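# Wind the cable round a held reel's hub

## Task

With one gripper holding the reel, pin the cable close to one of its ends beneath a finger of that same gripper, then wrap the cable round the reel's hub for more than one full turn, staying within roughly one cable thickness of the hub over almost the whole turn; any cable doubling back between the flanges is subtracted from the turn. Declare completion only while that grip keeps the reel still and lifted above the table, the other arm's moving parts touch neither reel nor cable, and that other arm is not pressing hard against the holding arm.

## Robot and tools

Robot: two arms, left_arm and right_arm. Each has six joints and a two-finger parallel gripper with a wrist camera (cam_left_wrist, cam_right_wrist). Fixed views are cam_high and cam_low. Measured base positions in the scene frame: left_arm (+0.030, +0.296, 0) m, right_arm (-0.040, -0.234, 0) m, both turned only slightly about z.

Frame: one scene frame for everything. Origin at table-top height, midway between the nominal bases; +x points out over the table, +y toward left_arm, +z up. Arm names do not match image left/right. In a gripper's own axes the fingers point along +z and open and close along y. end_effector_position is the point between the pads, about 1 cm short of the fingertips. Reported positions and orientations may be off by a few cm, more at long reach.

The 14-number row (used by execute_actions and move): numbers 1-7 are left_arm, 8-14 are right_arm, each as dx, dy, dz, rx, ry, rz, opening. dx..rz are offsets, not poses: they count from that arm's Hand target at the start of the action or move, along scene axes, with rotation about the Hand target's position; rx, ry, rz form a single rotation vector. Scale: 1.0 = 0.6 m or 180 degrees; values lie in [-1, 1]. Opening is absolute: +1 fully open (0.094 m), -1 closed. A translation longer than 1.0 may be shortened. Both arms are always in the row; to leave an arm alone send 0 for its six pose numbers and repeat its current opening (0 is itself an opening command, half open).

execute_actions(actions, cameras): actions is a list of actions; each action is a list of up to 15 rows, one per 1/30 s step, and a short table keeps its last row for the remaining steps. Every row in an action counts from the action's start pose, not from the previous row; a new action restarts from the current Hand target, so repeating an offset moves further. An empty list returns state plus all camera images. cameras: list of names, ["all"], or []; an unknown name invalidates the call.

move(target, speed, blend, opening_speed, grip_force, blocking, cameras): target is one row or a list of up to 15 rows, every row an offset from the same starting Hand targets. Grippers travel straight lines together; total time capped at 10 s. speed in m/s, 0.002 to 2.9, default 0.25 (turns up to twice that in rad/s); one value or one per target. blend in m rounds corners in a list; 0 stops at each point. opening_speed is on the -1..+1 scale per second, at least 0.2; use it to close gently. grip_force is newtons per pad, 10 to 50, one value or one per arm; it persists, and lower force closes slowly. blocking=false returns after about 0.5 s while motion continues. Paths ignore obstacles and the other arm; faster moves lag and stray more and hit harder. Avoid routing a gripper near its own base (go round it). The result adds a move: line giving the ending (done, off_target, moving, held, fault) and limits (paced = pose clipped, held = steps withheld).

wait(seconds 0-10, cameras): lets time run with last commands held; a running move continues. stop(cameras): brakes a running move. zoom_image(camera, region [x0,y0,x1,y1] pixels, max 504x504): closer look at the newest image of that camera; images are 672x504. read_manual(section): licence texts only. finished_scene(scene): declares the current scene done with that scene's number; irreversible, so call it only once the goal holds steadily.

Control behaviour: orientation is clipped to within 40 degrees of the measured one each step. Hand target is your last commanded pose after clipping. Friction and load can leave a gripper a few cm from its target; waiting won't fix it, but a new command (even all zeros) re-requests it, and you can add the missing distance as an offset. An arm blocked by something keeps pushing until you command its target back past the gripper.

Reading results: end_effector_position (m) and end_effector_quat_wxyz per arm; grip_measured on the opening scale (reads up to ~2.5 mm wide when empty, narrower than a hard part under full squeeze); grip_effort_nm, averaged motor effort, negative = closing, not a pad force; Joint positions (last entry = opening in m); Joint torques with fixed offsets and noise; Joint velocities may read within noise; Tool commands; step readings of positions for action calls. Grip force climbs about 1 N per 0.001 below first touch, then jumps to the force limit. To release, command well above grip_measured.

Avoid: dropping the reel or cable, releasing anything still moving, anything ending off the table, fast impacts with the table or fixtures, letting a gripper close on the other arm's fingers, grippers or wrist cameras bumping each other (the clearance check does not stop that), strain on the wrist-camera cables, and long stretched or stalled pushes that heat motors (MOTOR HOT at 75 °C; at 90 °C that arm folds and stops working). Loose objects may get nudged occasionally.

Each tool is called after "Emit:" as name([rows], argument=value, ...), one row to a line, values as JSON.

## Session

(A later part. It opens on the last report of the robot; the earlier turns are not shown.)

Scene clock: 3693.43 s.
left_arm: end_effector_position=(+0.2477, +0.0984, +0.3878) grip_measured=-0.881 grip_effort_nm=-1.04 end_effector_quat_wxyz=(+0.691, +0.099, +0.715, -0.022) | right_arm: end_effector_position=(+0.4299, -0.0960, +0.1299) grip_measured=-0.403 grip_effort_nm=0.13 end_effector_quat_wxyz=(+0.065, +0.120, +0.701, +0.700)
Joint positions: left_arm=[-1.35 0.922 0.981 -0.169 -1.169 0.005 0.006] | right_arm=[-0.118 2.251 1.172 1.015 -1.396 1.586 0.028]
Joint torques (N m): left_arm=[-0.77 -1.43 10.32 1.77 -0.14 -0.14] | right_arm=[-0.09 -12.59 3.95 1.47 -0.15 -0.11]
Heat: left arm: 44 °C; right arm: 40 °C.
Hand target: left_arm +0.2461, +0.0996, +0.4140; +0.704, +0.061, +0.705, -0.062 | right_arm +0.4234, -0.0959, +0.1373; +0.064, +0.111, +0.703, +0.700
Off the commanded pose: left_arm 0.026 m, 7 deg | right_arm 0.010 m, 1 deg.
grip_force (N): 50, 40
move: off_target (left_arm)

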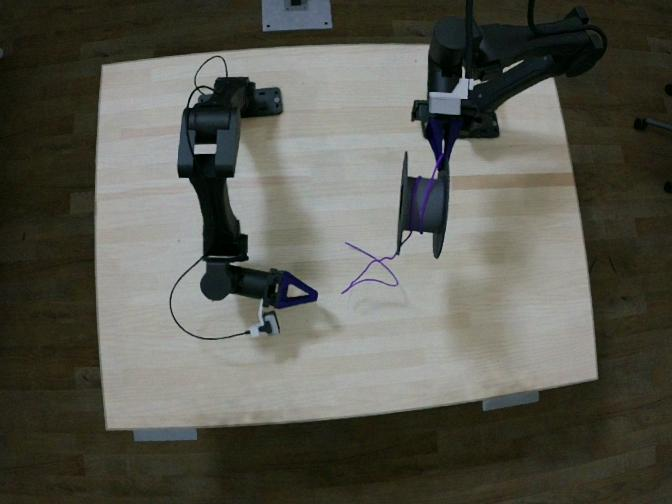

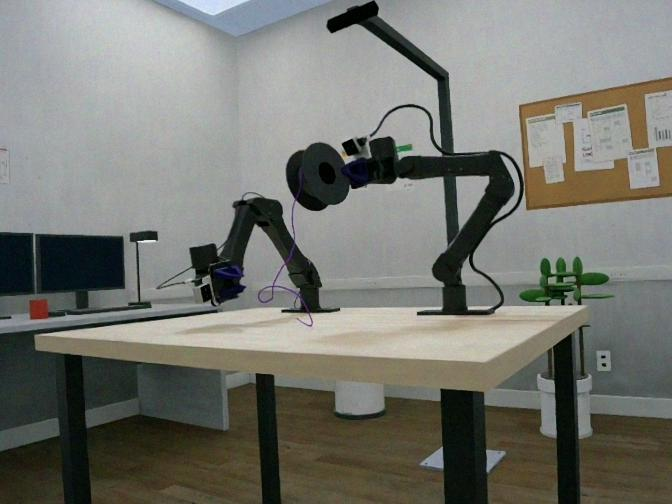

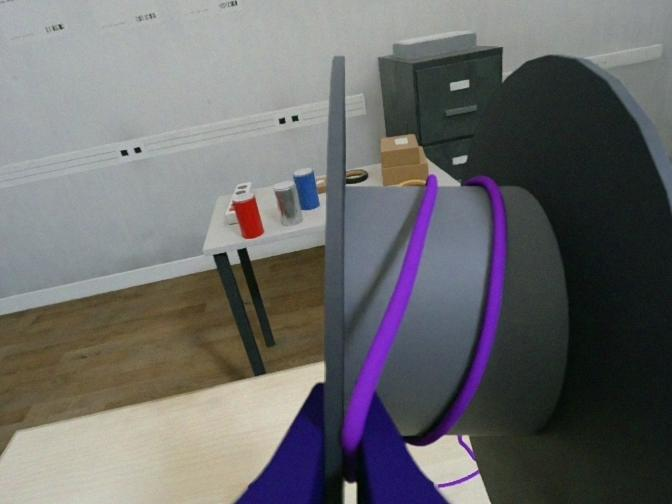

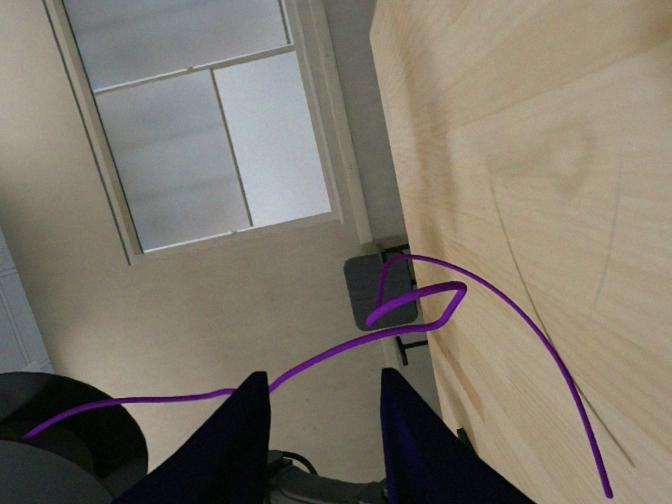

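Emit:
move([
  [0,0,0,0,0,0,-1, -0.08,-0.15,0.1,0,0,-0.1,-0.4],
  [0,0,0,0,0,0,-1, -0.2,-0.25,0.2,0,0,-0.25,-0.4],
], speed=0.2, blend=[0.04, 0], cameras=["all"])

Scene clock: 3745.83 s.
left_arm: end_effector_position=(+0.2477, +0.0984, +0.3878) grip_measured=-0.881 grip_effort_nm=-1.03 end_effector_quat_wxyz=(+0.691, +0.099, +0.715, -0.022) | right_arm: end_effector_position=(+0.3058, -0.2446, +0.2602) grip_measured=-0.403 grip_effort_nm=0.13 end_effector_quat_wxyz=(+0.324, +0.368, +0.606, +0.627)
Joint positions: left_arm=[-1.35 0.922 0.981 -0.169 -1.169 0.005 0.006] | right_arm=[-0.533 1.168 0.522 0.636 -1.051 1.63 0.028]
Joint torques (N m): left_arm=[-0.73 -1.43 10.3 1.78 -0.14 -0.14] | right_arm=[-0.64 -3.95 5.85 1.72 0.05 -0.11]
Heat: left arm: 44 °C; right arm: 40 °C.
Hand target: left_arm +0.2461, +0.0996, +0.4140; +0.704, +0.061, +0.705, -0.062 | right_arm +0.3034, -0.2459, +0.2574; +0.327, +0.371, +0.607, +0.622
Off the commanded pose: left_arm 0.026 m, 7 deg | right_arm 0.004 m, 1 deg.
grip_force (N): 50, 40
move: off_target (left_arm)

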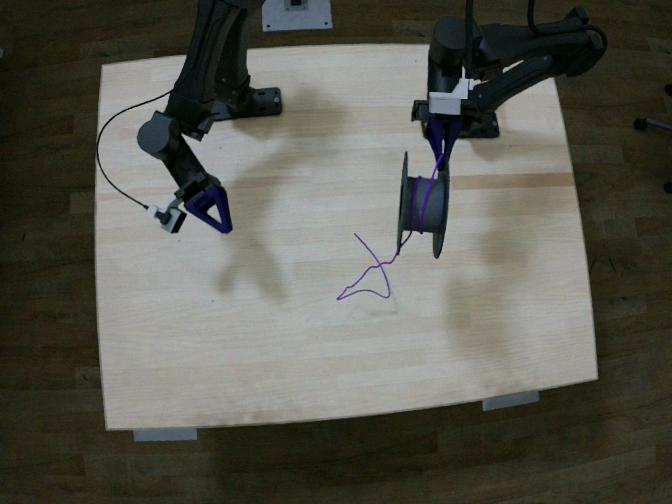

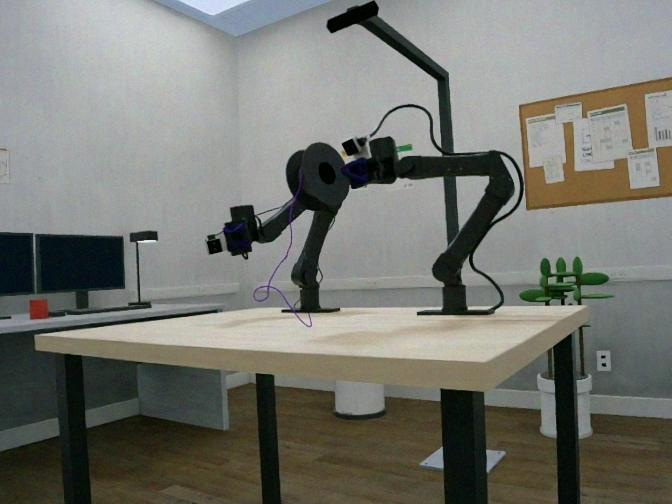

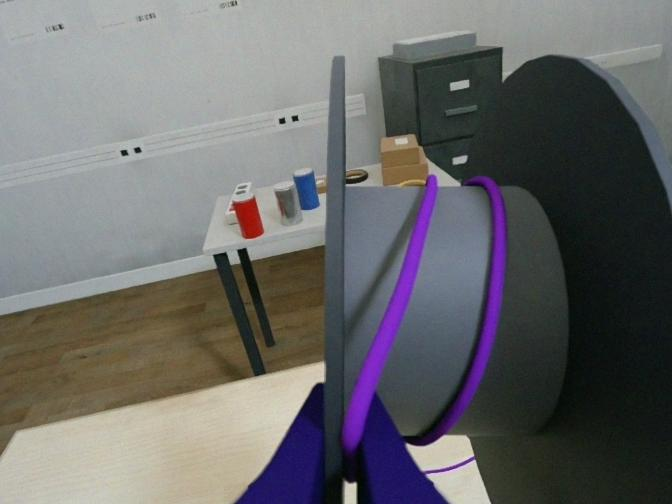

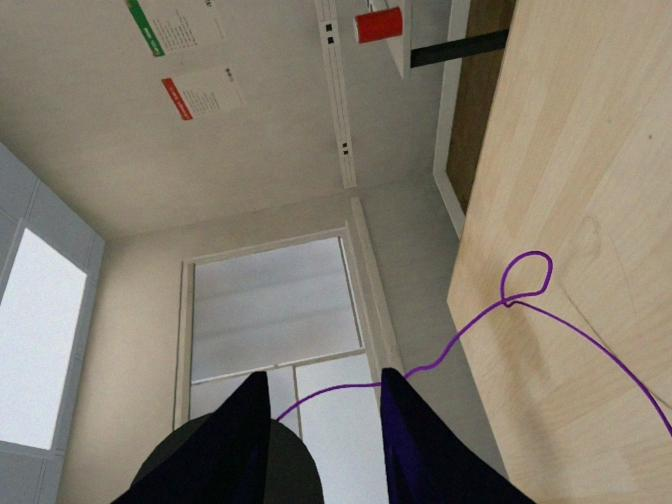

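Emit:
finished_scene(scene=1)

The scene is finished: the task was done.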